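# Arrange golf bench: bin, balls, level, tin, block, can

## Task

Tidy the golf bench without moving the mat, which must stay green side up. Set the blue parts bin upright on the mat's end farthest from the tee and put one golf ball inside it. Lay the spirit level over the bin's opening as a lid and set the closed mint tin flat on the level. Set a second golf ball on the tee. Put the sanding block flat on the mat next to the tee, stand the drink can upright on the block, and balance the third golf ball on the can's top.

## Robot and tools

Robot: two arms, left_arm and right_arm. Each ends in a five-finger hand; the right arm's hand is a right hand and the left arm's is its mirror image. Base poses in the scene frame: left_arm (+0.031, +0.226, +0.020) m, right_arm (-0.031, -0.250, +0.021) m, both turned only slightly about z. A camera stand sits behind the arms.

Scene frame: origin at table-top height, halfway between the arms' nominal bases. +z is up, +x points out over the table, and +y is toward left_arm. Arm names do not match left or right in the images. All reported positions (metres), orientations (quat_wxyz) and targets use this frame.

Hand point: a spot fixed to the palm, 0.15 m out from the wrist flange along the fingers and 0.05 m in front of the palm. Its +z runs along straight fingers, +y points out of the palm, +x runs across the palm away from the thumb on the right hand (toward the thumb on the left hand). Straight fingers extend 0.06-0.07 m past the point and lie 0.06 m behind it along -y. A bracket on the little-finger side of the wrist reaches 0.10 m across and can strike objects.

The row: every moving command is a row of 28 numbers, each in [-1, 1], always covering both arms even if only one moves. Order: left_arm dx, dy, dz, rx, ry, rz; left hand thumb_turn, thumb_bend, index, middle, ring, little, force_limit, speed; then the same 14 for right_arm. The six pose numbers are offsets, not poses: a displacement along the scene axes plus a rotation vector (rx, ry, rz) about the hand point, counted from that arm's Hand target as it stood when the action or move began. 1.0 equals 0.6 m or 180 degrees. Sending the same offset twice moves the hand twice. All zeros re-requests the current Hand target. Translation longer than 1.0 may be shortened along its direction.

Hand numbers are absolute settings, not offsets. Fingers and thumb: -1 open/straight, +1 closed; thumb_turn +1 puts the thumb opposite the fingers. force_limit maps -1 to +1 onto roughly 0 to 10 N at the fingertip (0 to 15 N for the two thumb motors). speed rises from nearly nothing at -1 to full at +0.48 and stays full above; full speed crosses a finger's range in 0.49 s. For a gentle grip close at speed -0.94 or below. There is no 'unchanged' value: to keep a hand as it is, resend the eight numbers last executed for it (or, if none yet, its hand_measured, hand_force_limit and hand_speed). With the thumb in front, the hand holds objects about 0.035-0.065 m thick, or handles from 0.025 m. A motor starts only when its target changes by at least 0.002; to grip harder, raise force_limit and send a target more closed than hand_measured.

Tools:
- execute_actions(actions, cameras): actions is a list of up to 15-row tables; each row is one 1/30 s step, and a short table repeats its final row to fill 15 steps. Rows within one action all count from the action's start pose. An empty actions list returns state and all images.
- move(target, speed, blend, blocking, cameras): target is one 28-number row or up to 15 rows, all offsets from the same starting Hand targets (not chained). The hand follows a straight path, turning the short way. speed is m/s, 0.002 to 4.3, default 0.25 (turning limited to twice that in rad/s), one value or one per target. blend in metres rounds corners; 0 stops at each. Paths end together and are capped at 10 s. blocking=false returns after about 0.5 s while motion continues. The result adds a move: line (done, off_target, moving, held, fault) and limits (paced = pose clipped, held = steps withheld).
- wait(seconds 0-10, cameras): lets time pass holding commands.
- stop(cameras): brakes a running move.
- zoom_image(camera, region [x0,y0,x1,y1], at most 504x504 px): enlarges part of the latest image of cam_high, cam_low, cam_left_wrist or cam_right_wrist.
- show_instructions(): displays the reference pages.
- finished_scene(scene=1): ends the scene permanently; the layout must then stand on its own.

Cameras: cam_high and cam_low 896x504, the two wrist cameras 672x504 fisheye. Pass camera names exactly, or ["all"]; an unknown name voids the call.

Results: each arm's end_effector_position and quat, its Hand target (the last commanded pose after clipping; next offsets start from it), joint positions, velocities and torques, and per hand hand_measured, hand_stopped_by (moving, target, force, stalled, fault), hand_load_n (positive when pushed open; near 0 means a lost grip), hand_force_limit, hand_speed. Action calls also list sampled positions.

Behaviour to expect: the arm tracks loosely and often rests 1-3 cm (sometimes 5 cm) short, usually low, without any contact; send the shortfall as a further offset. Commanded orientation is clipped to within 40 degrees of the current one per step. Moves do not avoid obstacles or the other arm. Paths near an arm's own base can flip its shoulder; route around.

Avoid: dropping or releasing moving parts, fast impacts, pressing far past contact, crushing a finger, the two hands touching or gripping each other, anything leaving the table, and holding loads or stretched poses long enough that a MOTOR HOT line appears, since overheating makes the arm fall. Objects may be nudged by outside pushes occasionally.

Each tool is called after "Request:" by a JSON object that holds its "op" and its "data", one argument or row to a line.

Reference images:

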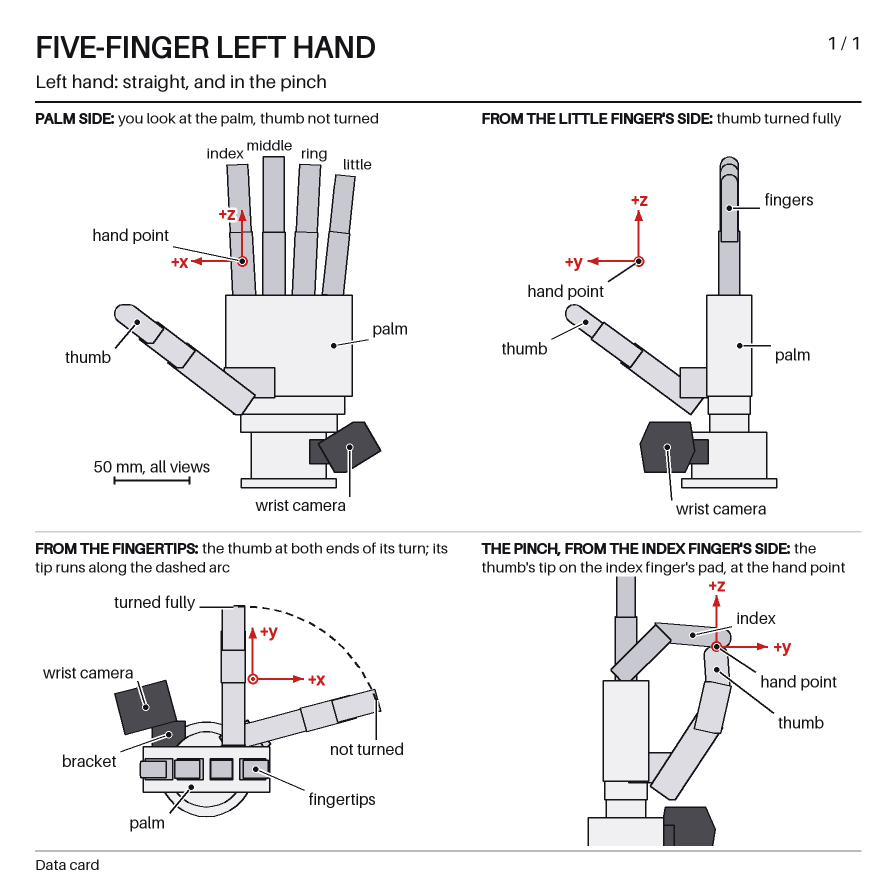

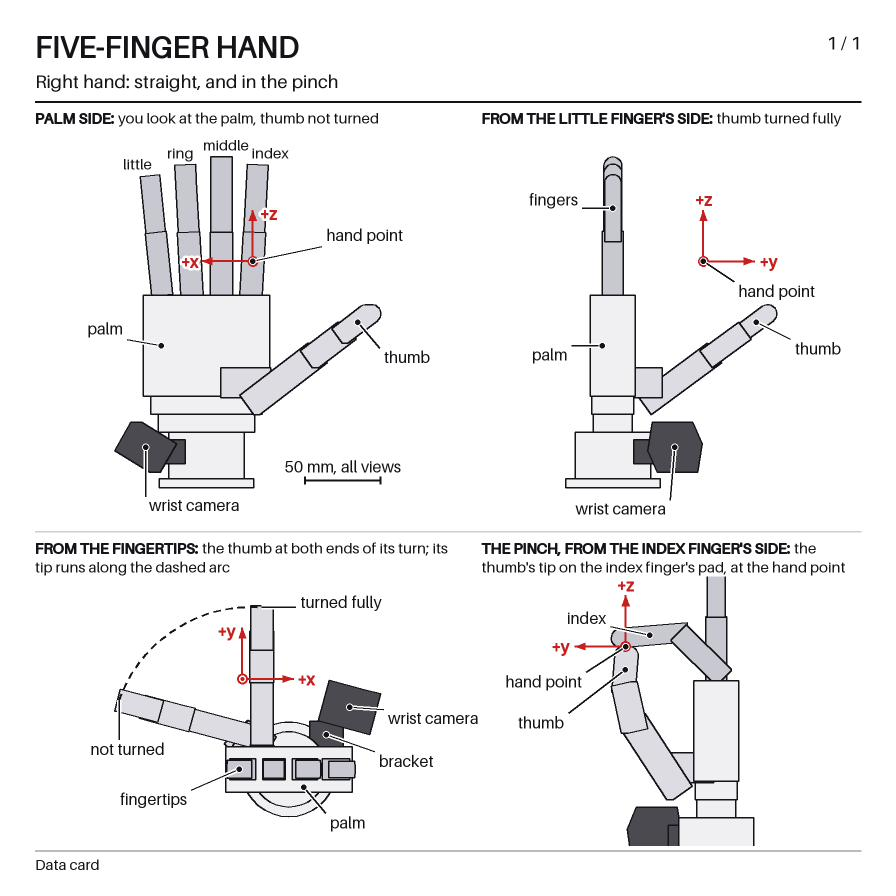

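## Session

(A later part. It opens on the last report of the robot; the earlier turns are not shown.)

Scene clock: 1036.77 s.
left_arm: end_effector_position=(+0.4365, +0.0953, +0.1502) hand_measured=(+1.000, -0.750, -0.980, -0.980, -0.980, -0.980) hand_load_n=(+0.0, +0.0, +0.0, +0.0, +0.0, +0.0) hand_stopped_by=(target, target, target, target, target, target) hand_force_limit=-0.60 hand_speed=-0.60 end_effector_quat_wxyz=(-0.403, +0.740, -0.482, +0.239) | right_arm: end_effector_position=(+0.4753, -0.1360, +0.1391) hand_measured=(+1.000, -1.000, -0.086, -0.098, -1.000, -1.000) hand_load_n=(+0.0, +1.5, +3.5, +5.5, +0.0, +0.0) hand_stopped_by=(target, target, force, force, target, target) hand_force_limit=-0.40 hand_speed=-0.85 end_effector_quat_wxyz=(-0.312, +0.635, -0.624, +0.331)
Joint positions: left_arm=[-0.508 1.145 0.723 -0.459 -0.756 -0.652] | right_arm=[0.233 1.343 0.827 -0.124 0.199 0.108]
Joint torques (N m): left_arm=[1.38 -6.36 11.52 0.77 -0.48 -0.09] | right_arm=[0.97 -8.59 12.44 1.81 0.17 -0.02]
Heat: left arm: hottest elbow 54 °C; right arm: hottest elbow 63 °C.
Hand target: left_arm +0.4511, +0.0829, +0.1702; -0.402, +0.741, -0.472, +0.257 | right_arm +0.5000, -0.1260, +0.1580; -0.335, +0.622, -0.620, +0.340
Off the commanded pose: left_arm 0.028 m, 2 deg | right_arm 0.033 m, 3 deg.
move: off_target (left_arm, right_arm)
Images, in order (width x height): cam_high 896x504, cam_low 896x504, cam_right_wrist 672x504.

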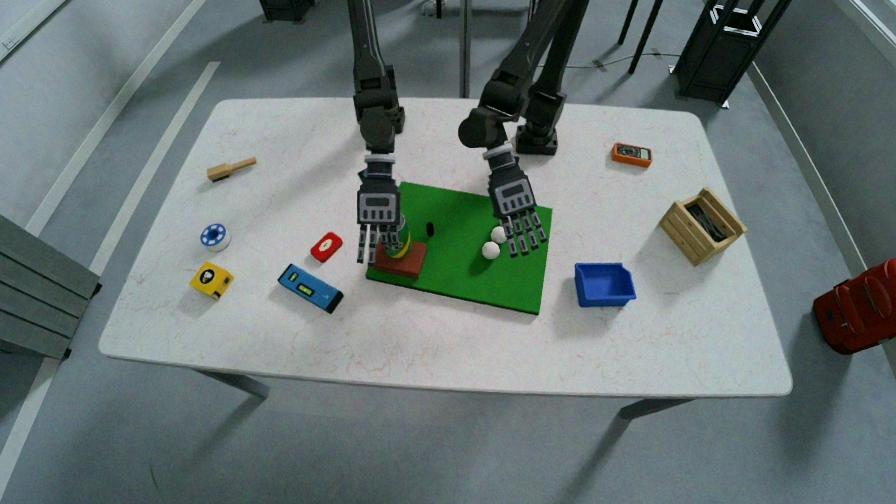

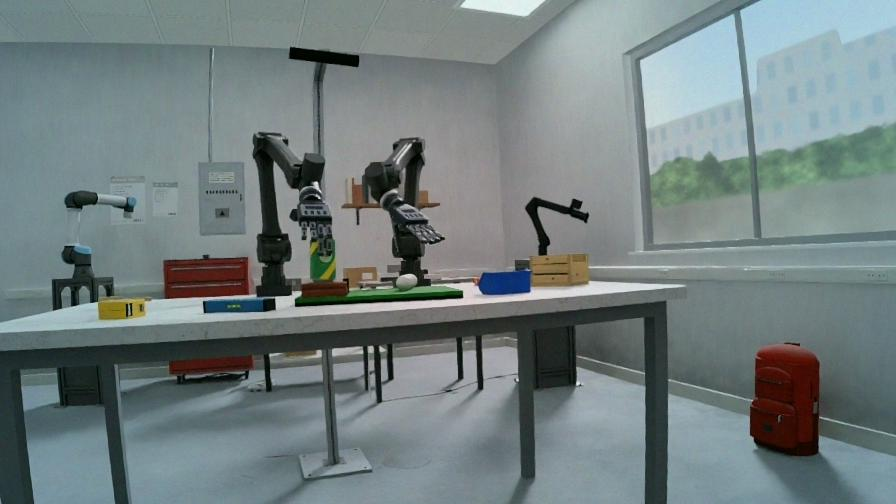

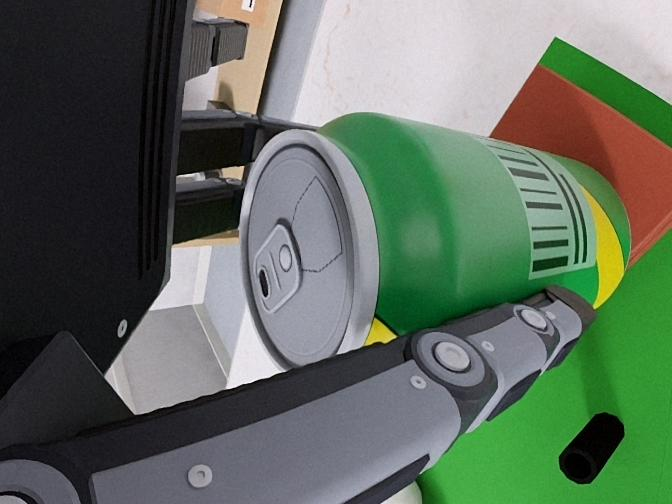

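Request:
{"op": "move", "data": {
  "target": [0,0,0,0,0,0,1,-0.75,-0.98,-0.98,-0.98,-0.98,-0.6,-0.6,0.035,-0.005,0.05,0,-0.01,0,1,-1,0.1,0.1,-1,-1,-0.4,-0.85],
  "speed": 0.1,
  "cameras": ["cam_low","cam_high"]
}}

Request:
{"op": "zoom_image", "data": {
  "camera": "cam_high",
  "region": [350, 190, 450, 290]
}}

Scene clock: 1050.53 s.
left_arm: end_effector_position=(+0.4365, +0.0953, +0.1502) hand_measured=(+1.000, -0.750, -0.980, -0.980, -0.980, -0.980) hand_load_n=(+0.0, +0.0, +0.0, +0.0, +0.0, +0.0) hand_stopped_by=(target, target, target, target, target, target) hand_force_limit=-0.60 hand_speed=-0.60 end_effector_quat_wxyz=(-0.403, +0.740, -0.482, +0.239) | right_arm: end_effector_position=(+0.4835, -0.1329, +0.1400) hand_measured=(+1.000, -1.000, -0.086, -0.098, -1.000, -1.000) hand_load_n=(+0.5, +1.5, +3.5, +6.0, +0.0, +0.0) hand_stopped_by=(target, target, force, force, target, target) hand_force_limit=-0.40 hand_speed=-0.85 end_effector_quat_wxyz=(-0.311, +0.638, -0.624, +0.327)
Joint positions: left_arm=[-0.508 1.145 0.723 -0.459 -0.756 -0.652] | right_arm=[0.233 1.367 0.856 -0.136 0.193 0.108]
Joint torques (N m): left_arm=[1.44 -6.36 11.52 0.8 -0.48 -0.09] | right_arm=[-0.26 -11.05 15.39 0.99 0.07 -0.16]
Heat: left arm: hottest elbow 55 °C; right arm: hottest elbow 62 °C.
Hand target: left_arm +0.4511, +0.0829, +0.1702; -0.402, +0.741, -0.472, +0.257 | right_arm +0.5209, -0.1290, +0.1879; -0.345, +0.617, -0.615, +0.350
Off the commanded pose: left_arm 0.028 m, 2 deg | right_arm 0.061 m, 5 deg.
move: off_target (left_arm, right_arm)
Images, in order (width x height): cam_high 896x504, cam_low 896x504.

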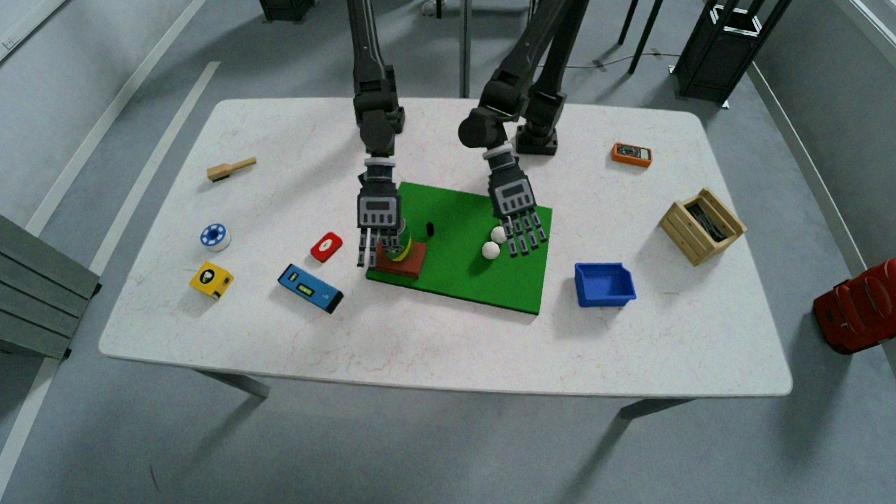

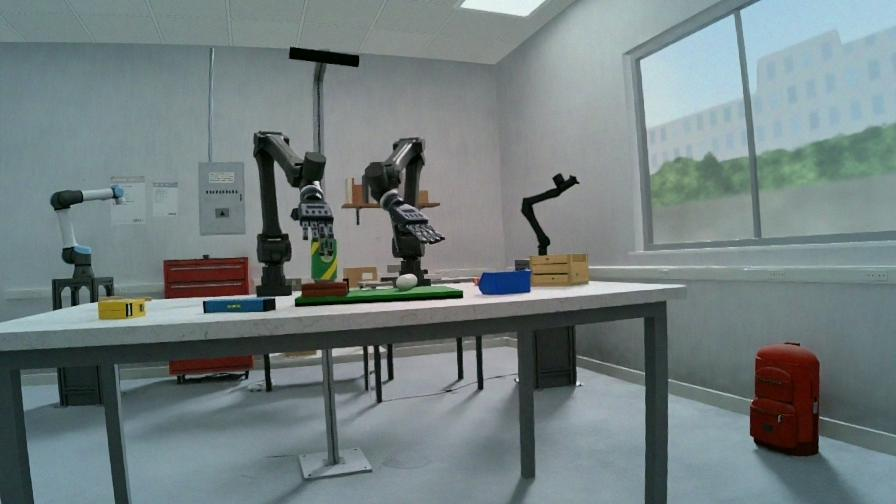

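Scaled by 5.040 from the camera's 896x504 image, which has a finer 1280x720 frame.

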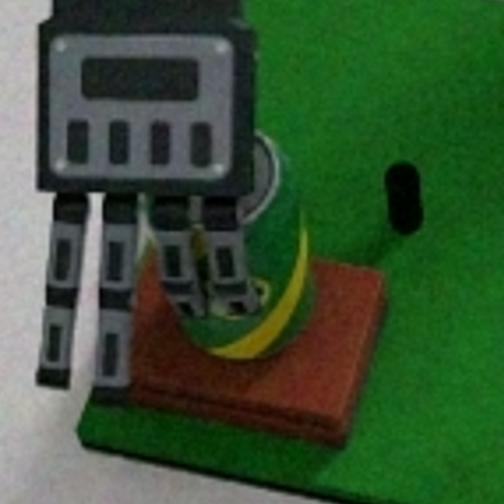

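Request:
{"op": "move", "data": {
  "target": [0,0,0,0,0,0,1,-0.75,-0.98,-0.98,-0.98,-0.98,-0.6,-0.6,0.018,-0.003,0.03,0,-0.01,0,1,-1,0.1,0.1,-1,-1,-0.4,-0.85],
  "speed": 0.1,
  "cameras": ["cam_low","cam_high"]
}}

Request:
{"op": "zoom_image", "data": {
  "camera": "cam_high",
  "region": [350, 190, 450, 290]
}}

Request:
{"op": "zoom_image", "data": {
  "camera": "cam_low",
  "region": [270, 210, 370, 310]
}}

Scene clock: 1060.77 s.
left_arm: end_effector_position=(+0.4365, +0.0953, +0.1502) hand_measured=(+1.000, -0.750, -0.980, -0.980, -0.980, -0.980) hand_load_n=(+0.0, -0.5, +0.0, +0.0, +0.0, +0.0) hand_stopped_by=(target, target, target, target, target, target) hand_force_limit=-0.60 hand_speed=-0.60 end_effector_quat_wxyz=(-0.403, +0.740, -0.482, +0.239) | right_arm: end_effector_position=(+0.4925, -0.1337, +0.1517) hand_measured=(+1.000, -1.000, -0.086, -0.098, -1.000, -1.000) hand_load_n=(+0.5, +1.5, +4.0, +6.0, +0.0, +0.0) hand_stopped_by=(target, target, force, force, target, target) hand_force_limit=-0.40 hand_speed=-0.85 end_effector_quat_wxyz=(-0.318, +0.633, -0.622, +0.333)
Joint positions: left_arm=[-0.508 1.145 0.723 -0.459 -0.756 -0.652] | right_arm=[0.227 1.367 0.88 -0.141 0.19 0.105]
Joint torques (N m): left_arm=[1.38 -6.36 11.52 0.76 -0.48 -0.09] | right_arm=[-0.32 -11.58 15.92 1.16 0.07 -0.21]
Heat: left arm: hottest elbow 55 °C; right arm: hottest elbow 65 °C.
Hand target: left_arm +0.4511, +0.0829, +0.1702; -0.402, +0.741, -0.472, +0.257 | right_arm +0.5318, -0.1310, +0.2060; -0.354, +0.611, -0.610, +0.360
Off the commanded pose: left_arm 0.028 m, 2 deg | right_arm 0.067 m, 6 deg.
move: off_target (left_arm, right_arm)
Images, in order (width x height): cam_high 896x504, cam_low 896x504.

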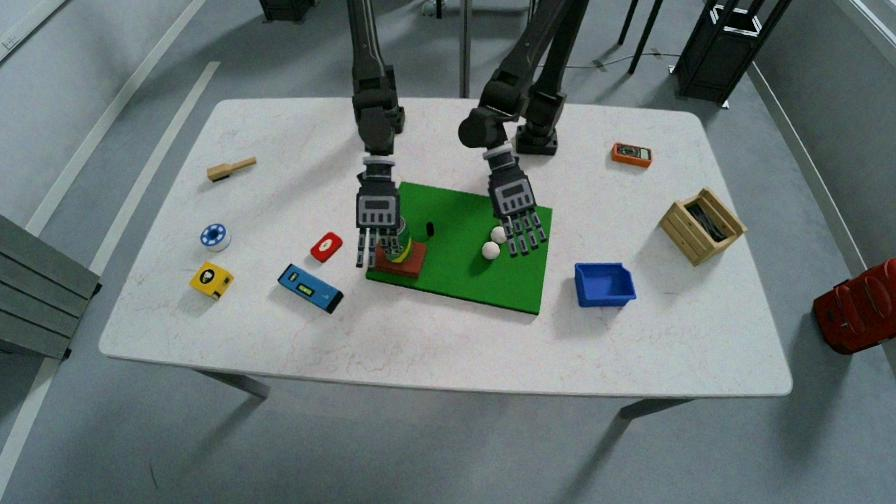

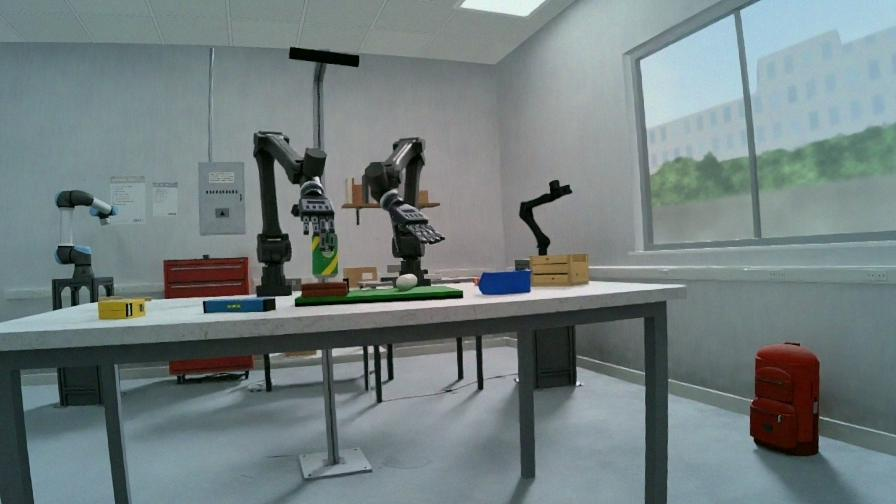

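Scaled by 5.040 from the camera's 896x504 image, which has a finer 1280x720 frame.

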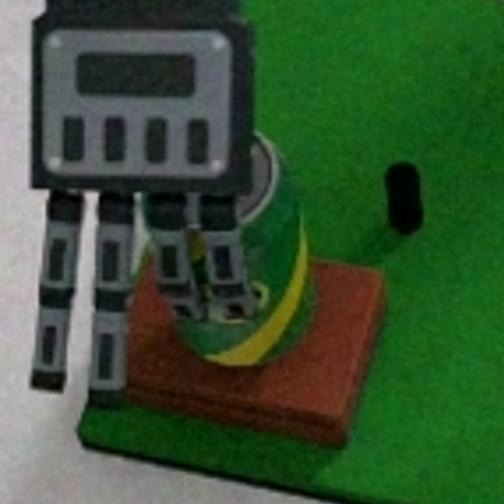

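Scaled by 5.040 from the camera's 896x504 image, which has a finer 1280x720 frame.

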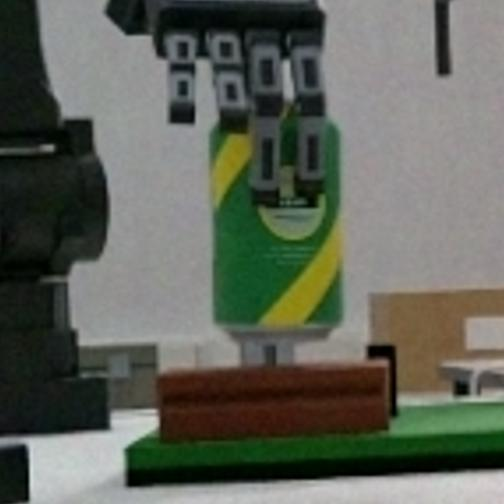

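Request:
{"op": "move", "data": {
  "target": [0,0,0,0,0,0,1,-0.75,-0.98,-0.98,-0.98,-0.98,-0.6,-0.6,0.012,0,-0.025,0,0,0,1,-1,0.1,0.1,-1,-1,-0.4,-0.85],
  "speed": 0.06,
  "cameras": ["cam_low","cam_high"]
}}

Request:
{"op": "zoom_image", "data": {
  "camera": "cam_low",
  "region": [270, 210, 370, 310]
}}

Scene clock: 1076.80 s.
left_arm: end_effector_position=(+0.4365, +0.0953, +0.1502) hand_measured=(+1.000, -0.750, -0.980, -0.980, -0.980, -0.980) hand_load_n=(+0.0, +0.0, +0.0, +0.0, +0.0, +0.0) hand_stopped_by=(target, target, target, target, target, target) hand_force_limit=-0.60 hand_speed=-0.60 end_effector_quat_wxyz=(-0.403, +0.740, -0.482, +0.239) | right_arm: end_effector_position=(+0.4959, -0.1343, +0.1400) hand_measured=(+1.000, -1.000, -0.086, -0.098, -1.000, -1.000) hand_load_n=(+0.5, +1.5, +4.0, +6.0, +0.0, +0.0) hand_stopped_by=(target, target, force, force, target, target) hand_force_limit=-0.40 hand_speed=-0.85 end_effector_quat_wxyz=(-0.312, +0.636, -0.624, +0.329)
Joint positions: left_arm=[-0.508 1.145 0.723 -0.459 -0.756 -0.652] | right_arm=[0.223 1.396 0.882 -0.128 0.187 0.103]
Joint torques (N m): left_arm=[1.44 -6.36 11.54 0.79 -0.46 -0.08] | right_arm=[-0.38 -11.46 15.1 2.09 0.08 -0.23]
Heat: left arm: hottest elbow 55 °C; right arm: hottest elbow 63 °C.
Hand target: left_arm +0.4511, +0.0829, +0.1702; -0.402, +0.741, -0.472, +0.257 | right_arm +0.5390, -0.1309, +0.1911; -0.354, +0.611, -0.610, +0.360
Off the commanded pose: left_arm 0.028 m, 2 deg | right_arm 0.067 m, 7 deg.
move: off_target (left_arm, right_arm)
Images, in order (width x height): cam_high 896x504, cam_low 896x504.

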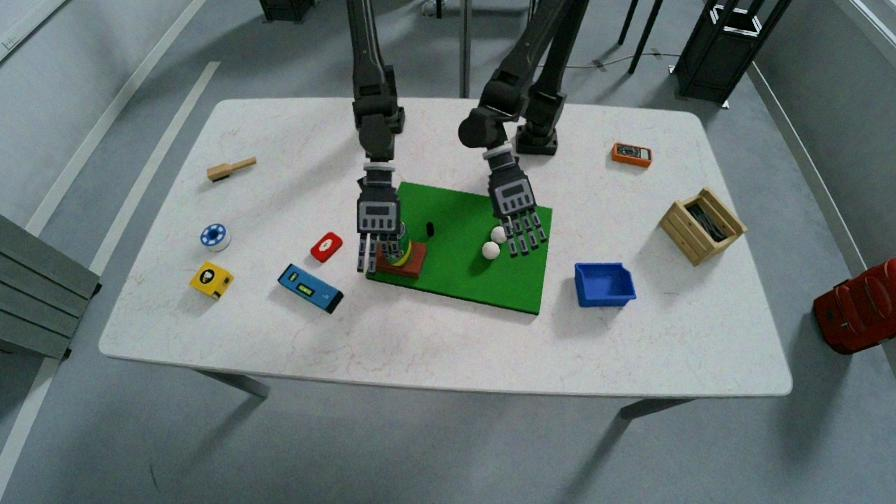

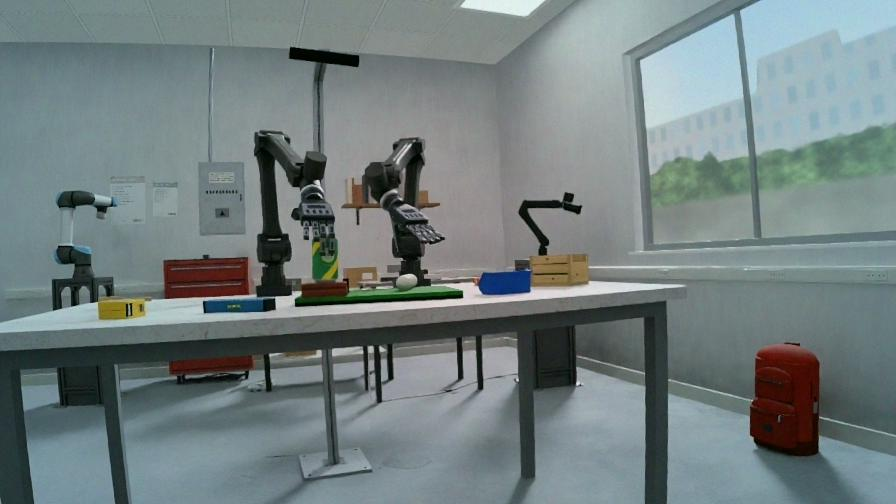

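Scaled by 5.040 from the camera's 896x504 image, which has a finer 1280x720 frame.

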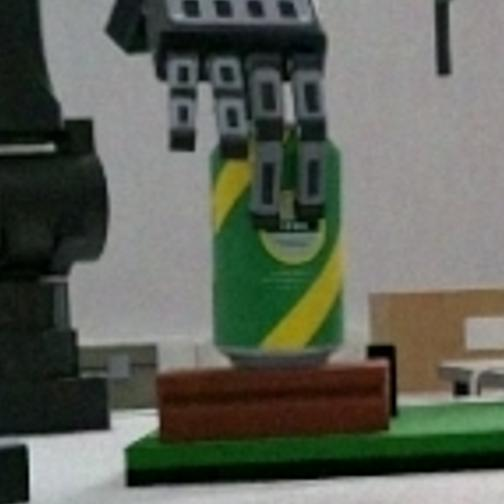

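Request:
{"op": "move", "data": {
  "target": [0,0,0,0,0,0,1,-0.75,-0.98,-0.98,-0.98,-0.98,-0.6,-0.6,0.0,0,-0.018,0,-0.02,0,1,-1,0.1,0.1,-1,-1,-0.4,-0.85],
  "speed": 0.06,
  "cameras": ["cam_low","cam_high","cam_right_wrist"]
}}

Request:
{"op": "zoom_image", "data": {
  "camera": "cam_low",
  "region": [270, 210, 370, 310]
}}

Request:
{"op": "zoom_image", "data": {
  "camera": "cam_high",
  "region": [350, 190, 450, 290]
}}

Scene clock: 1087.80 s.
left_arm: end_effector_position=(+0.4365, +0.0953, +0.1502) hand_measured=(+1.000, -0.750, -0.980, -0.980, -0.980, -0.980) hand_load_n=(+0.0, +0.0, -0.5, +0.0, +0.0, +0.0) hand_stopped_by=(target, target, target, target, target, target) hand_force_limit=-0.60 hand_speed=-0.60 end_effector_quat_wxyz=(-0.403, +0.740, -0.482, +0.239) | right_arm: end_effector_position=(+0.5212, -0.1301, +0.1520) hand_measured=(+1.000, -1.000, -0.086, -0.098, -1.000, -1.000) hand_load_n=(+0.5, +1.5, +4.0, +6.0, +0.0, +0.0) hand_stopped_by=(target, target, force, force, target, target) hand_force_limit=-0.40 hand_speed=-0.85 end_effector_quat_wxyz=(-0.349, +0.617, -0.608, +0.357)
Joint positions: left_arm=[-0.508 1.145 0.723 -0.459 -0.756 -0.652] | right_arm=[0.223 1.422 0.882 0.004 0.192 0.094]
Joint torques (N m): left_arm=[1.44 -6.36 11.49 0.76 -0.47 -0.08] | right_arm=[-0.03 -12.51 10.66 2.32 0.3 -0.22]
Heat: left arm: hottest elbow 55 °C; right arm: hottest elbow 63 °C.
Hand target: left_arm +0.4511, +0.0829, +0.1702; -0.402, +0.741, -0.472, +0.257 | right_arm +0.5390, -0.1309, +0.1803; -0.373, +0.600, -0.598, +0.379
Off the commanded pose: left_arm 0.028 m, 2 deg | right_arm 0.033 m, 4 deg.
move: off_target (left_arm, right_arm)
Images, in order (width x height): cam_high 896x504, cam_low 896x504, cam_right_wrist 672x504.

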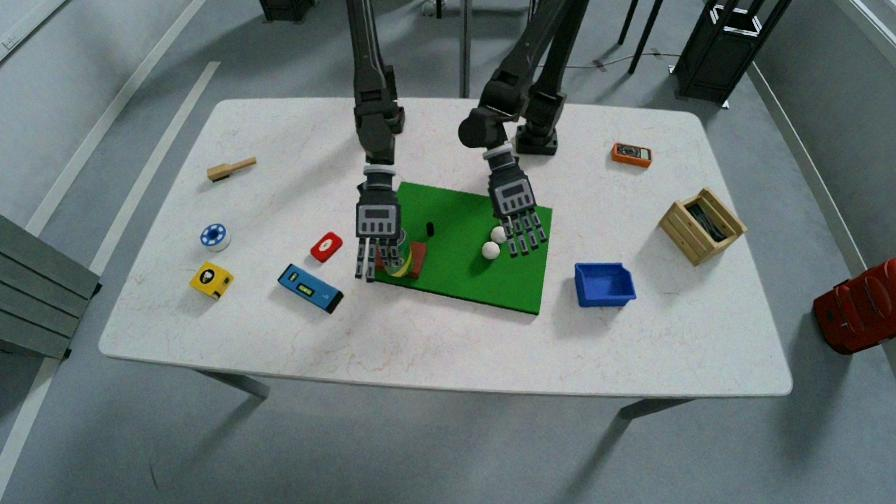

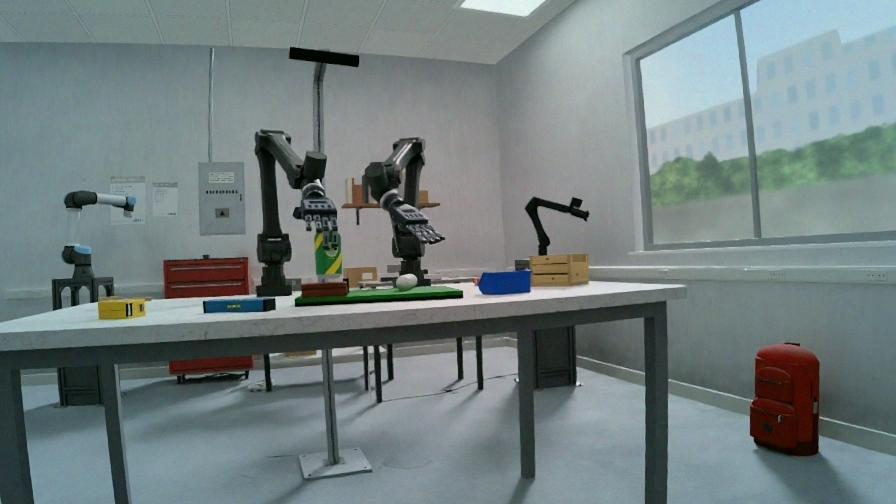

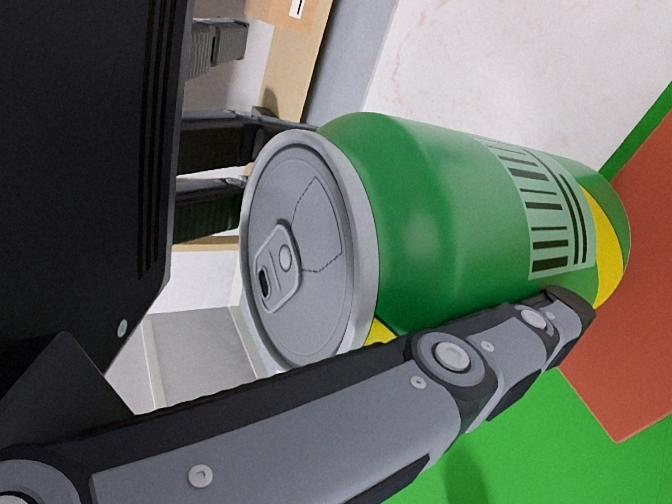

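Scaled by 5.040 from the camera's 896x504 image, which has a finer 1280x720 frame.

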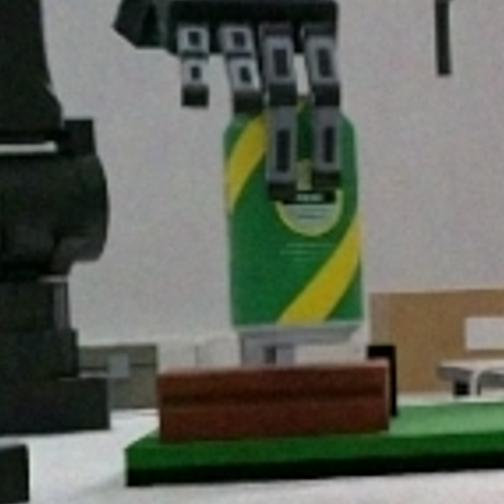

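Scaled by 5.040 from the camera's 896x504 image, which has a finer 1280x720 frame.

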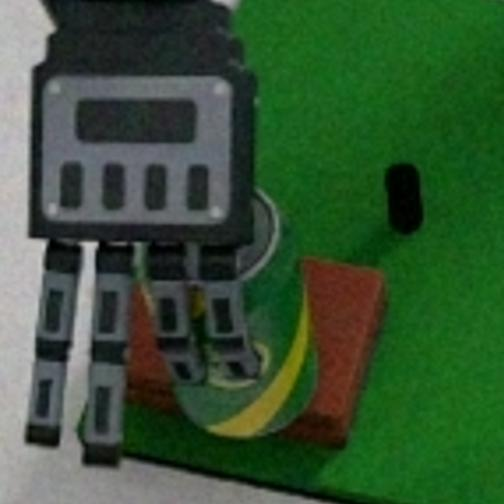

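Request:
{"op": "move", "data": {
  "target": [0,0,0,0,0,0,1,-0.75,-0.98,-0.98,-0.98,-0.98,-0.6,-0.6,-0.065,0.0065,-0.034,-0.005,0.0344,0,1,-1,0.1,0.1,-1,-1,-0.4,-0.85],
  "speed": 0.08,
  "cameras": ["cam_low","cam_high"]
}}

Request:
{"op": "zoom_image", "data": {
  "camera": "cam_low",
  "region": [270, 210, 370, 310]
}}

Request:
{"op": "zoom_image", "data": {
  "camera": "cam_high",
  "region": [350, 190, 450, 290]
}}

Scene clock: 1101.30 s.
left_arm: end_effector_position=(+0.4365, +0.0953, +0.1502) hand_measured=(+1.000, -0.750, -0.980, -0.980, -0.980, -0.980) hand_load_n=(+0.0, +0.0, +0.0, +0.0, +0.0, +0.0) hand_stopped_by=(target, target, target, target, target, target) hand_force_limit=-0.60 hand_speed=-0.60 end_effector_quat_wxyz=(-0.403, +0.740, -0.482, +0.239) | right_arm: end_effector_position=(+0.5005, -0.1337, +0.1391) hand_measured=(+1.000, -1.000, -0.086, -0.098, -1.000, -1.000) hand_load_n=(+1.0, +1.5, +4.0, +6.5, -0.5, +0.0) hand_stopped_by=(target, target, force, force, target, target) hand_force_limit=-0.40 hand_speed=-0.85 end_effector_quat_wxyz=(-0.319, +0.631, -0.618, +0.345)
Joint positions: left_arm=[-0.508 1.145 0.723 -0.459 -0.756 -0.652] | right_arm=[0.232 1.402 0.866 -0.071 0.21 0.094]
Joint torques (N m): left_arm=[1.38 -6.42 11.51 0.77 -0.48 -0.08] | right_arm=[1.32 -14.04 8.96 0.91 0.29 -0.02]
Heat: left arm: hottest elbow 55 °C; right arm: hottest elbow 60 °C.
Hand target: left_arm +0.4511, +0.0829, +0.1702; -0.402, +0.741, -0.472, +0.257 | right_arm +0.5000, -0.1270, +0.1597; -0.336, +0.622, -0.615, +0.350
Off the commanded pose: left_arm 0.028 m, 2 deg | right_arm 0.022 m, 2 deg.
move: off_target (left_arm, right_arm)
Images, in order (width x height): cam_high 896x504, cam_low 896x504.

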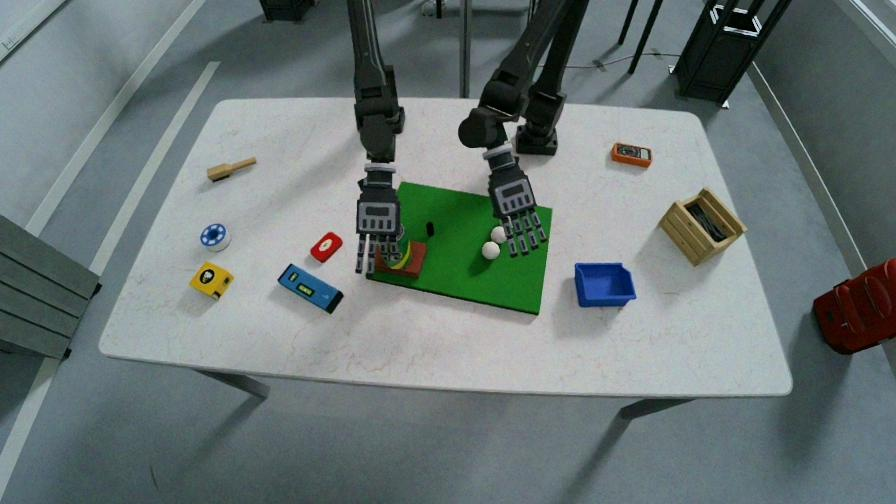

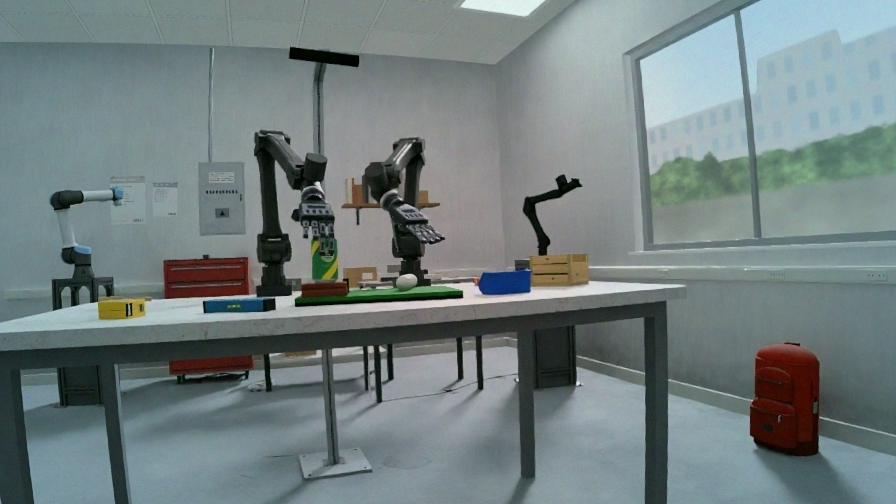

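Scaled by 5.040 from the camera's 896x504 image, which has a finer 1280x720 frame.

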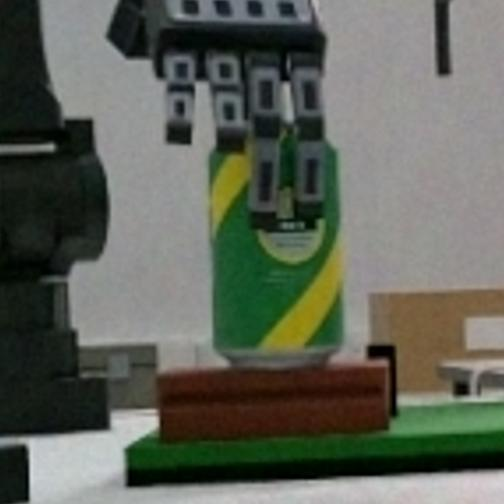

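Scaled by 5.040 from the camera's 896x504 image, which has a finer 1280x720 frame.

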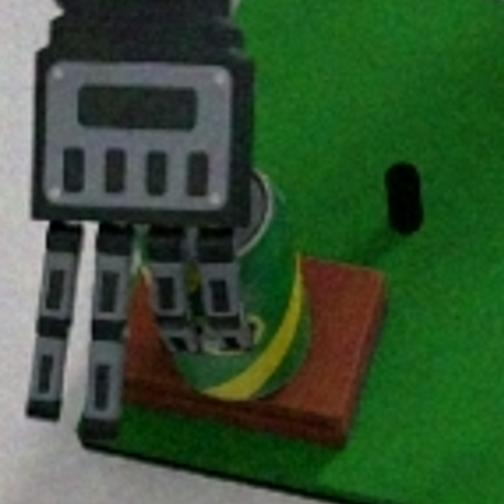

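Request:
{"op": "move", "data": {
  "target": [0,0,0,0,0,0,1,-0.75,-0.98,-0.98,-0.98,-0.98,-0.6,-0.6,0,0,0,0,0,0,1,-1,-0.35,-0.35,-1,-1,-0.4,-0.85],
  "speed": 0.06,
  "cameras": ["cam_low","cam_high","cam_right_wrist"]
}}

Request:
{"op": "zoom_image", "data": {
  "camera": "cam_low",
  "region": [270, 210, 370, 310]
}}

Scene clock: 1118.20 s.
left_arm: end_effector_position=(+0.4365, +0.0953, +0.1502) hand_measured=(+1.000, -0.750, -0.980, -0.980, -0.980, -0.980) hand_load_n=(+0.0, +0.0, +0.0, +0.0, -0.5, -0.5) hand_stopped_by=(target, target, target, target, target, target) hand_force_limit=-0.60 hand_speed=-0.60 end_effector_quat_wxyz=(-0.403, +0.740, -0.482, +0.239) | right_arm: end_effector_position=(+0.5002, -0.1327, +0.1494) hand_measured=(+1.000, -1.000, -0.350, -0.350, -1.000, -1.000) hand_load_n=(+0.0, +0.0, -0.5, +0.0, +0.0, +0.0) hand_stopped_by=(target, target, target, target, target, target) hand_force_limit=-0.40 hand_speed=-0.85 end_effector_quat_wxyz=(-0.326, +0.627, -0.615, +0.349)
Joint positions: left_arm=[-0.508 1.145 0.723 -0.459 -0.756 -0.652] | right_arm=[0.234 1.382 0.866 -0.073 0.21 0.094]
Joint torques (N m): left_arm=[1.38 -6.36 11.51 0.77 -0.48 -0.08] | right_arm=[1.2 -12.22 9.07 0.88 0.31 -0.02]
Heat: left arm: hottest elbow 55 °C; right arm: hottest elbow 58 °C.
Hand target: left_arm +0.4511, +0.0829, +0.1702; -0.402, +0.741, -0.472, +0.257 | right_arm +0.4999, -0.1269, +0.1598; -0.336, +0.622, -0.615, +0.350
Off the commanded pose: left_arm 0.028 m, 2 deg | right_arm 0.012 m, 1 deg.
move: off_target (left_arm, right_arm)
Images, in order (width x height): cam_high 896x504, cam_low 896x504, cam_right_wrist 672x504.

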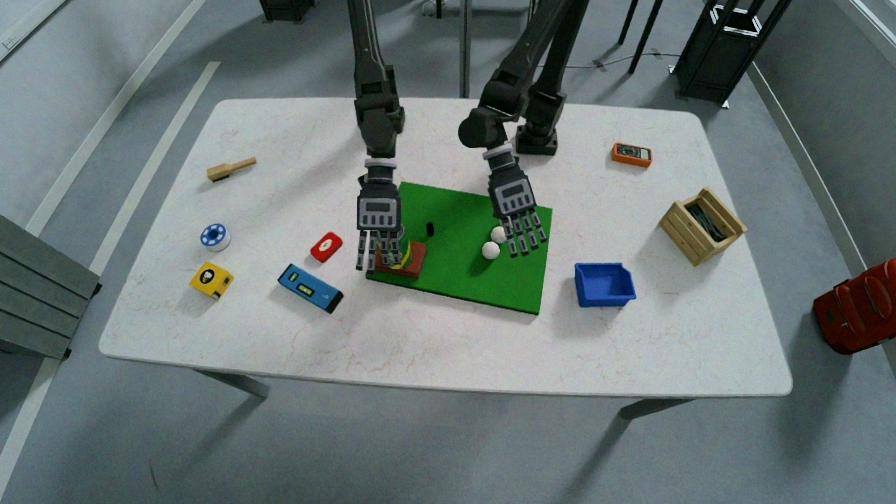

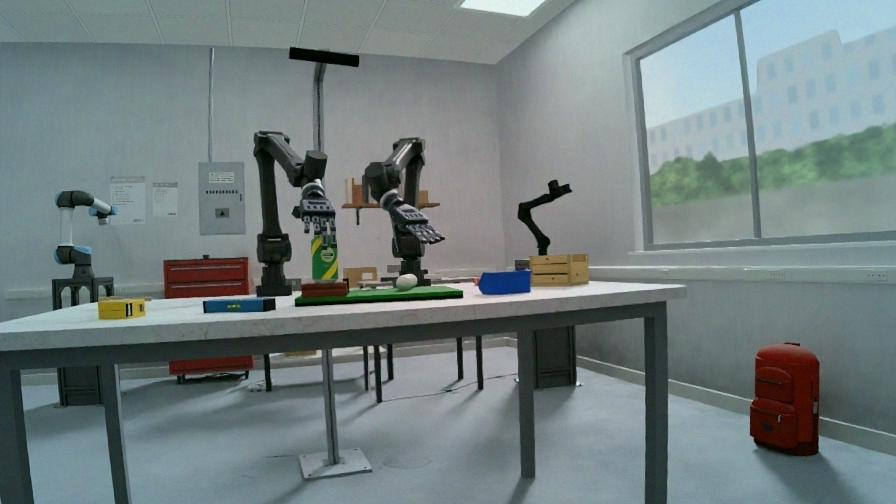

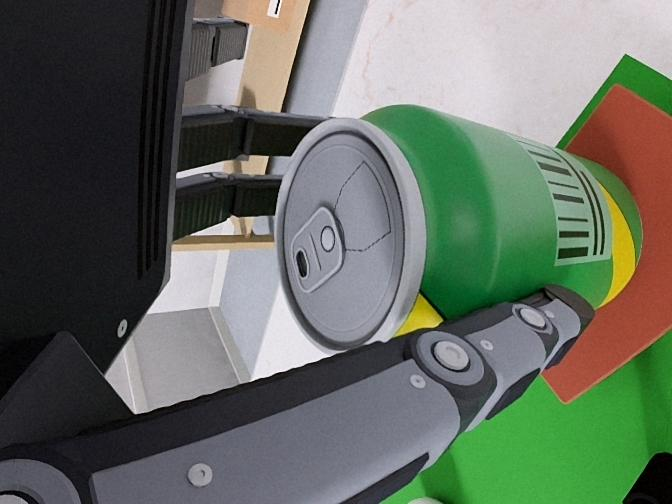

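Scaled by 5.040 from the camera's 896x504 image, which has a finer 1280x720 frame.

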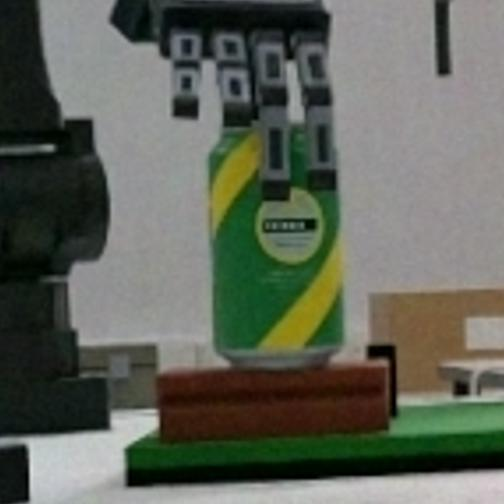

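Request:
{"op": "move", "data": {
  "target": [0,0,0,0,0,0,1,-0.75,-0.98,-0.98,-0.98,-0.98,-0.6,-0.6,0.005,0,0.01,0,0,0,1,-1,-1,-1,-1,-1,-0.4,-0.6],
  "speed": 0.06
}}

Request:
{"op": "move", "data": {
  "target": [0,0,0,0,0,0,1,-0.75,-0.98,-0.98,-0.98,-0.98,-0.6,-0.6,0.005,0,0.05,0,0,0,1,-1,-1,-1,-1,-1,-0.4,-0.6],
  "speed": 0.08,
  "cameras": ["cam_low","cam_high","cam_right_wrist"]
}}

Scene clock: 1133.67 s.
left_arm: end_effector_position=(+0.4365, +0.0953, +0.1502) hand_measured=(+1.000, -0.750, -0.980, -0.980, -0.980, -0.980) hand_load_n=(+0.0, +0.0, +0.0, +0.0, -0.5, -0.5) hand_stopped_by=(target, target, target, target, target, target) hand_force_limit=-0.60 hand_speed=-0.60 end_effector_quat_wxyz=(-0.403, +0.740, -0.482, +0.239) | right_arm: end_effector_position=(+0.4978, -0.1332, +0.1470) hand_measured=(+1.000, -1.000, -1.000, -1.000, -1.000, -1.000) hand_load_n=(+0.0, +0.0, +0.0, +0.0, +0.0, +0.0) hand_stopped_by=(target, target, target, target, target, target) hand_force_limit=-0.40 hand_speed=-0.60 end_effector_quat_wxyz=(-0.322, +0.630, -0.616, +0.346)
Joint positions: left_arm=[-0.508 1.145 0.723 -0.459 -0.756 -0.652] | right_arm=[0.234 1.382 0.866 -0.085 0.21 0.094]
Joint torques (N m): left_arm=[1.44 -6.42 11.49 0.77 -0.48 -0.08] | right_arm=[1.03 -12.28 10.33 0.69 0.24 -0.04]
Heat: left arm: hottest elbow 55 °C; right arm: hottest elbow 56 °C.
Hand target: left_arm +0.4511, +0.0829, +0.1702; -0.402, +0.741, -0.472, +0.257 | right_arm +0.5030, -0.1269, +0.1658; -0.336, +0.622, -0.615, +0.350
Off the commanded pose: left_arm 0.028 m, 2 deg | right_arm 0.020 m, 2 deg.
move: off_target (left_arm, right_arm)

Scene clock: 1134.73 s.
left_arm: end_effector_position=(+0.4365, +0.0953, +0.1502) hand_measured=(+1.000, -0.750, -0.980, -0.980, -0.980, -0.980) hand_load_n=(+0.0, +0.0, +0.0, +0.0, +0.0, -0.5) hand_stopped_by=(target, target, target, target, target, target) hand_force_limit=-0.60 hand_speed=-0.60 end_effector_quat_wxyz=(-0.403, +0.740, -0.482, +0.239) | right_arm: end_effector_position=(+0.4847, -0.1362, +0.1556) hand_measured=(+1.000, -1.000, -1.000, -1.000, -1.000, -1.000) hand_load_n=(+0.0, +0.0, -0.5, +0.0, +0.0, +0.0) hand_stopped_by=(target, target, target, target, target, target) hand_force_limit=-0.40 hand_speed=-0.60 end_effector_quat_wxyz=(-0.307, +0.638, -0.621, +0.337)
Joint positions: left_arm=[-0.508 1.145 0.723 -0.459 -0.756 -0.652] | right_arm=[0.234 1.345 0.878 -0.173 0.21 0.094]
Joint torques (N m): left_arm=[1.44 -6.3 11.51 0.77 -0.47 -0.09] | right_arm=[0.97 -11.81 13.71 0.7 0.17 -0.05]
Heat: left arm: hottest elbow 55 °C; right arm: hottest elbow 56 °C.
Hand target: left_arm +0.4511, +0.0829, +0.1702; -0.402, +0.741, -0.472, +0.257 | right_arm +0.5059, -0.1269, +0.1957; -0.336, +0.622, -0.615, +0.350
Off the commanded pose: left_arm 0.028 m, 2 deg | right_arm 0.046 m, 4 deg.
move: off_target (left_arm, right_arm)
Images, in order (width x height): cam_high 896x504, cam_low 896x504, cam_right_wrist 672x504.

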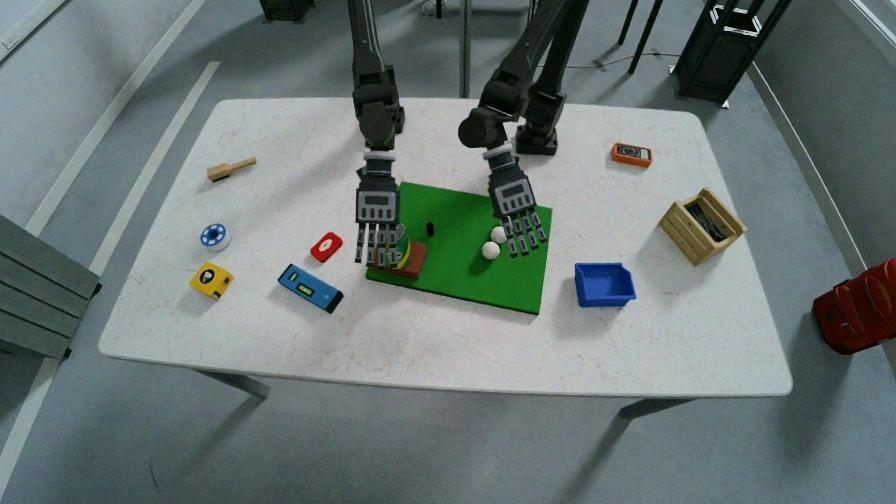

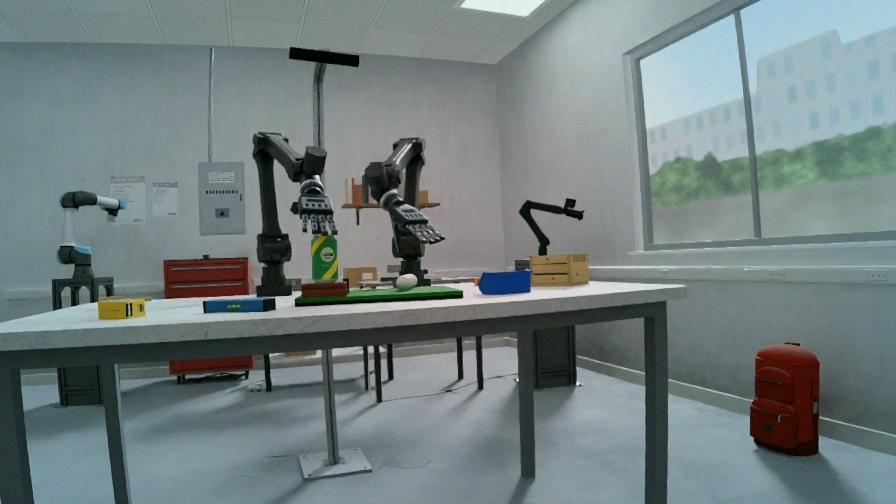

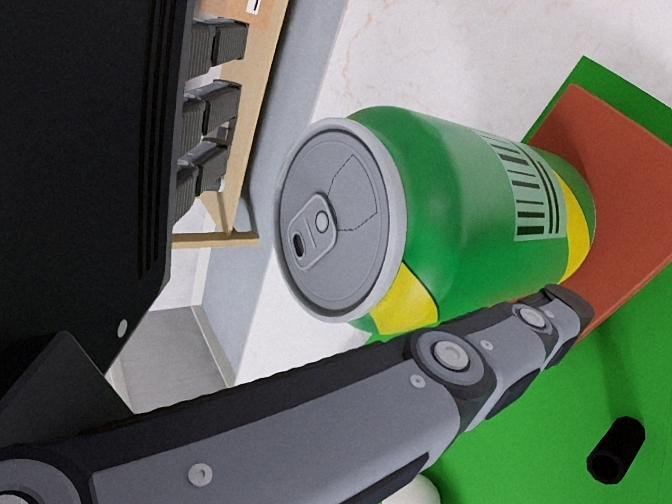

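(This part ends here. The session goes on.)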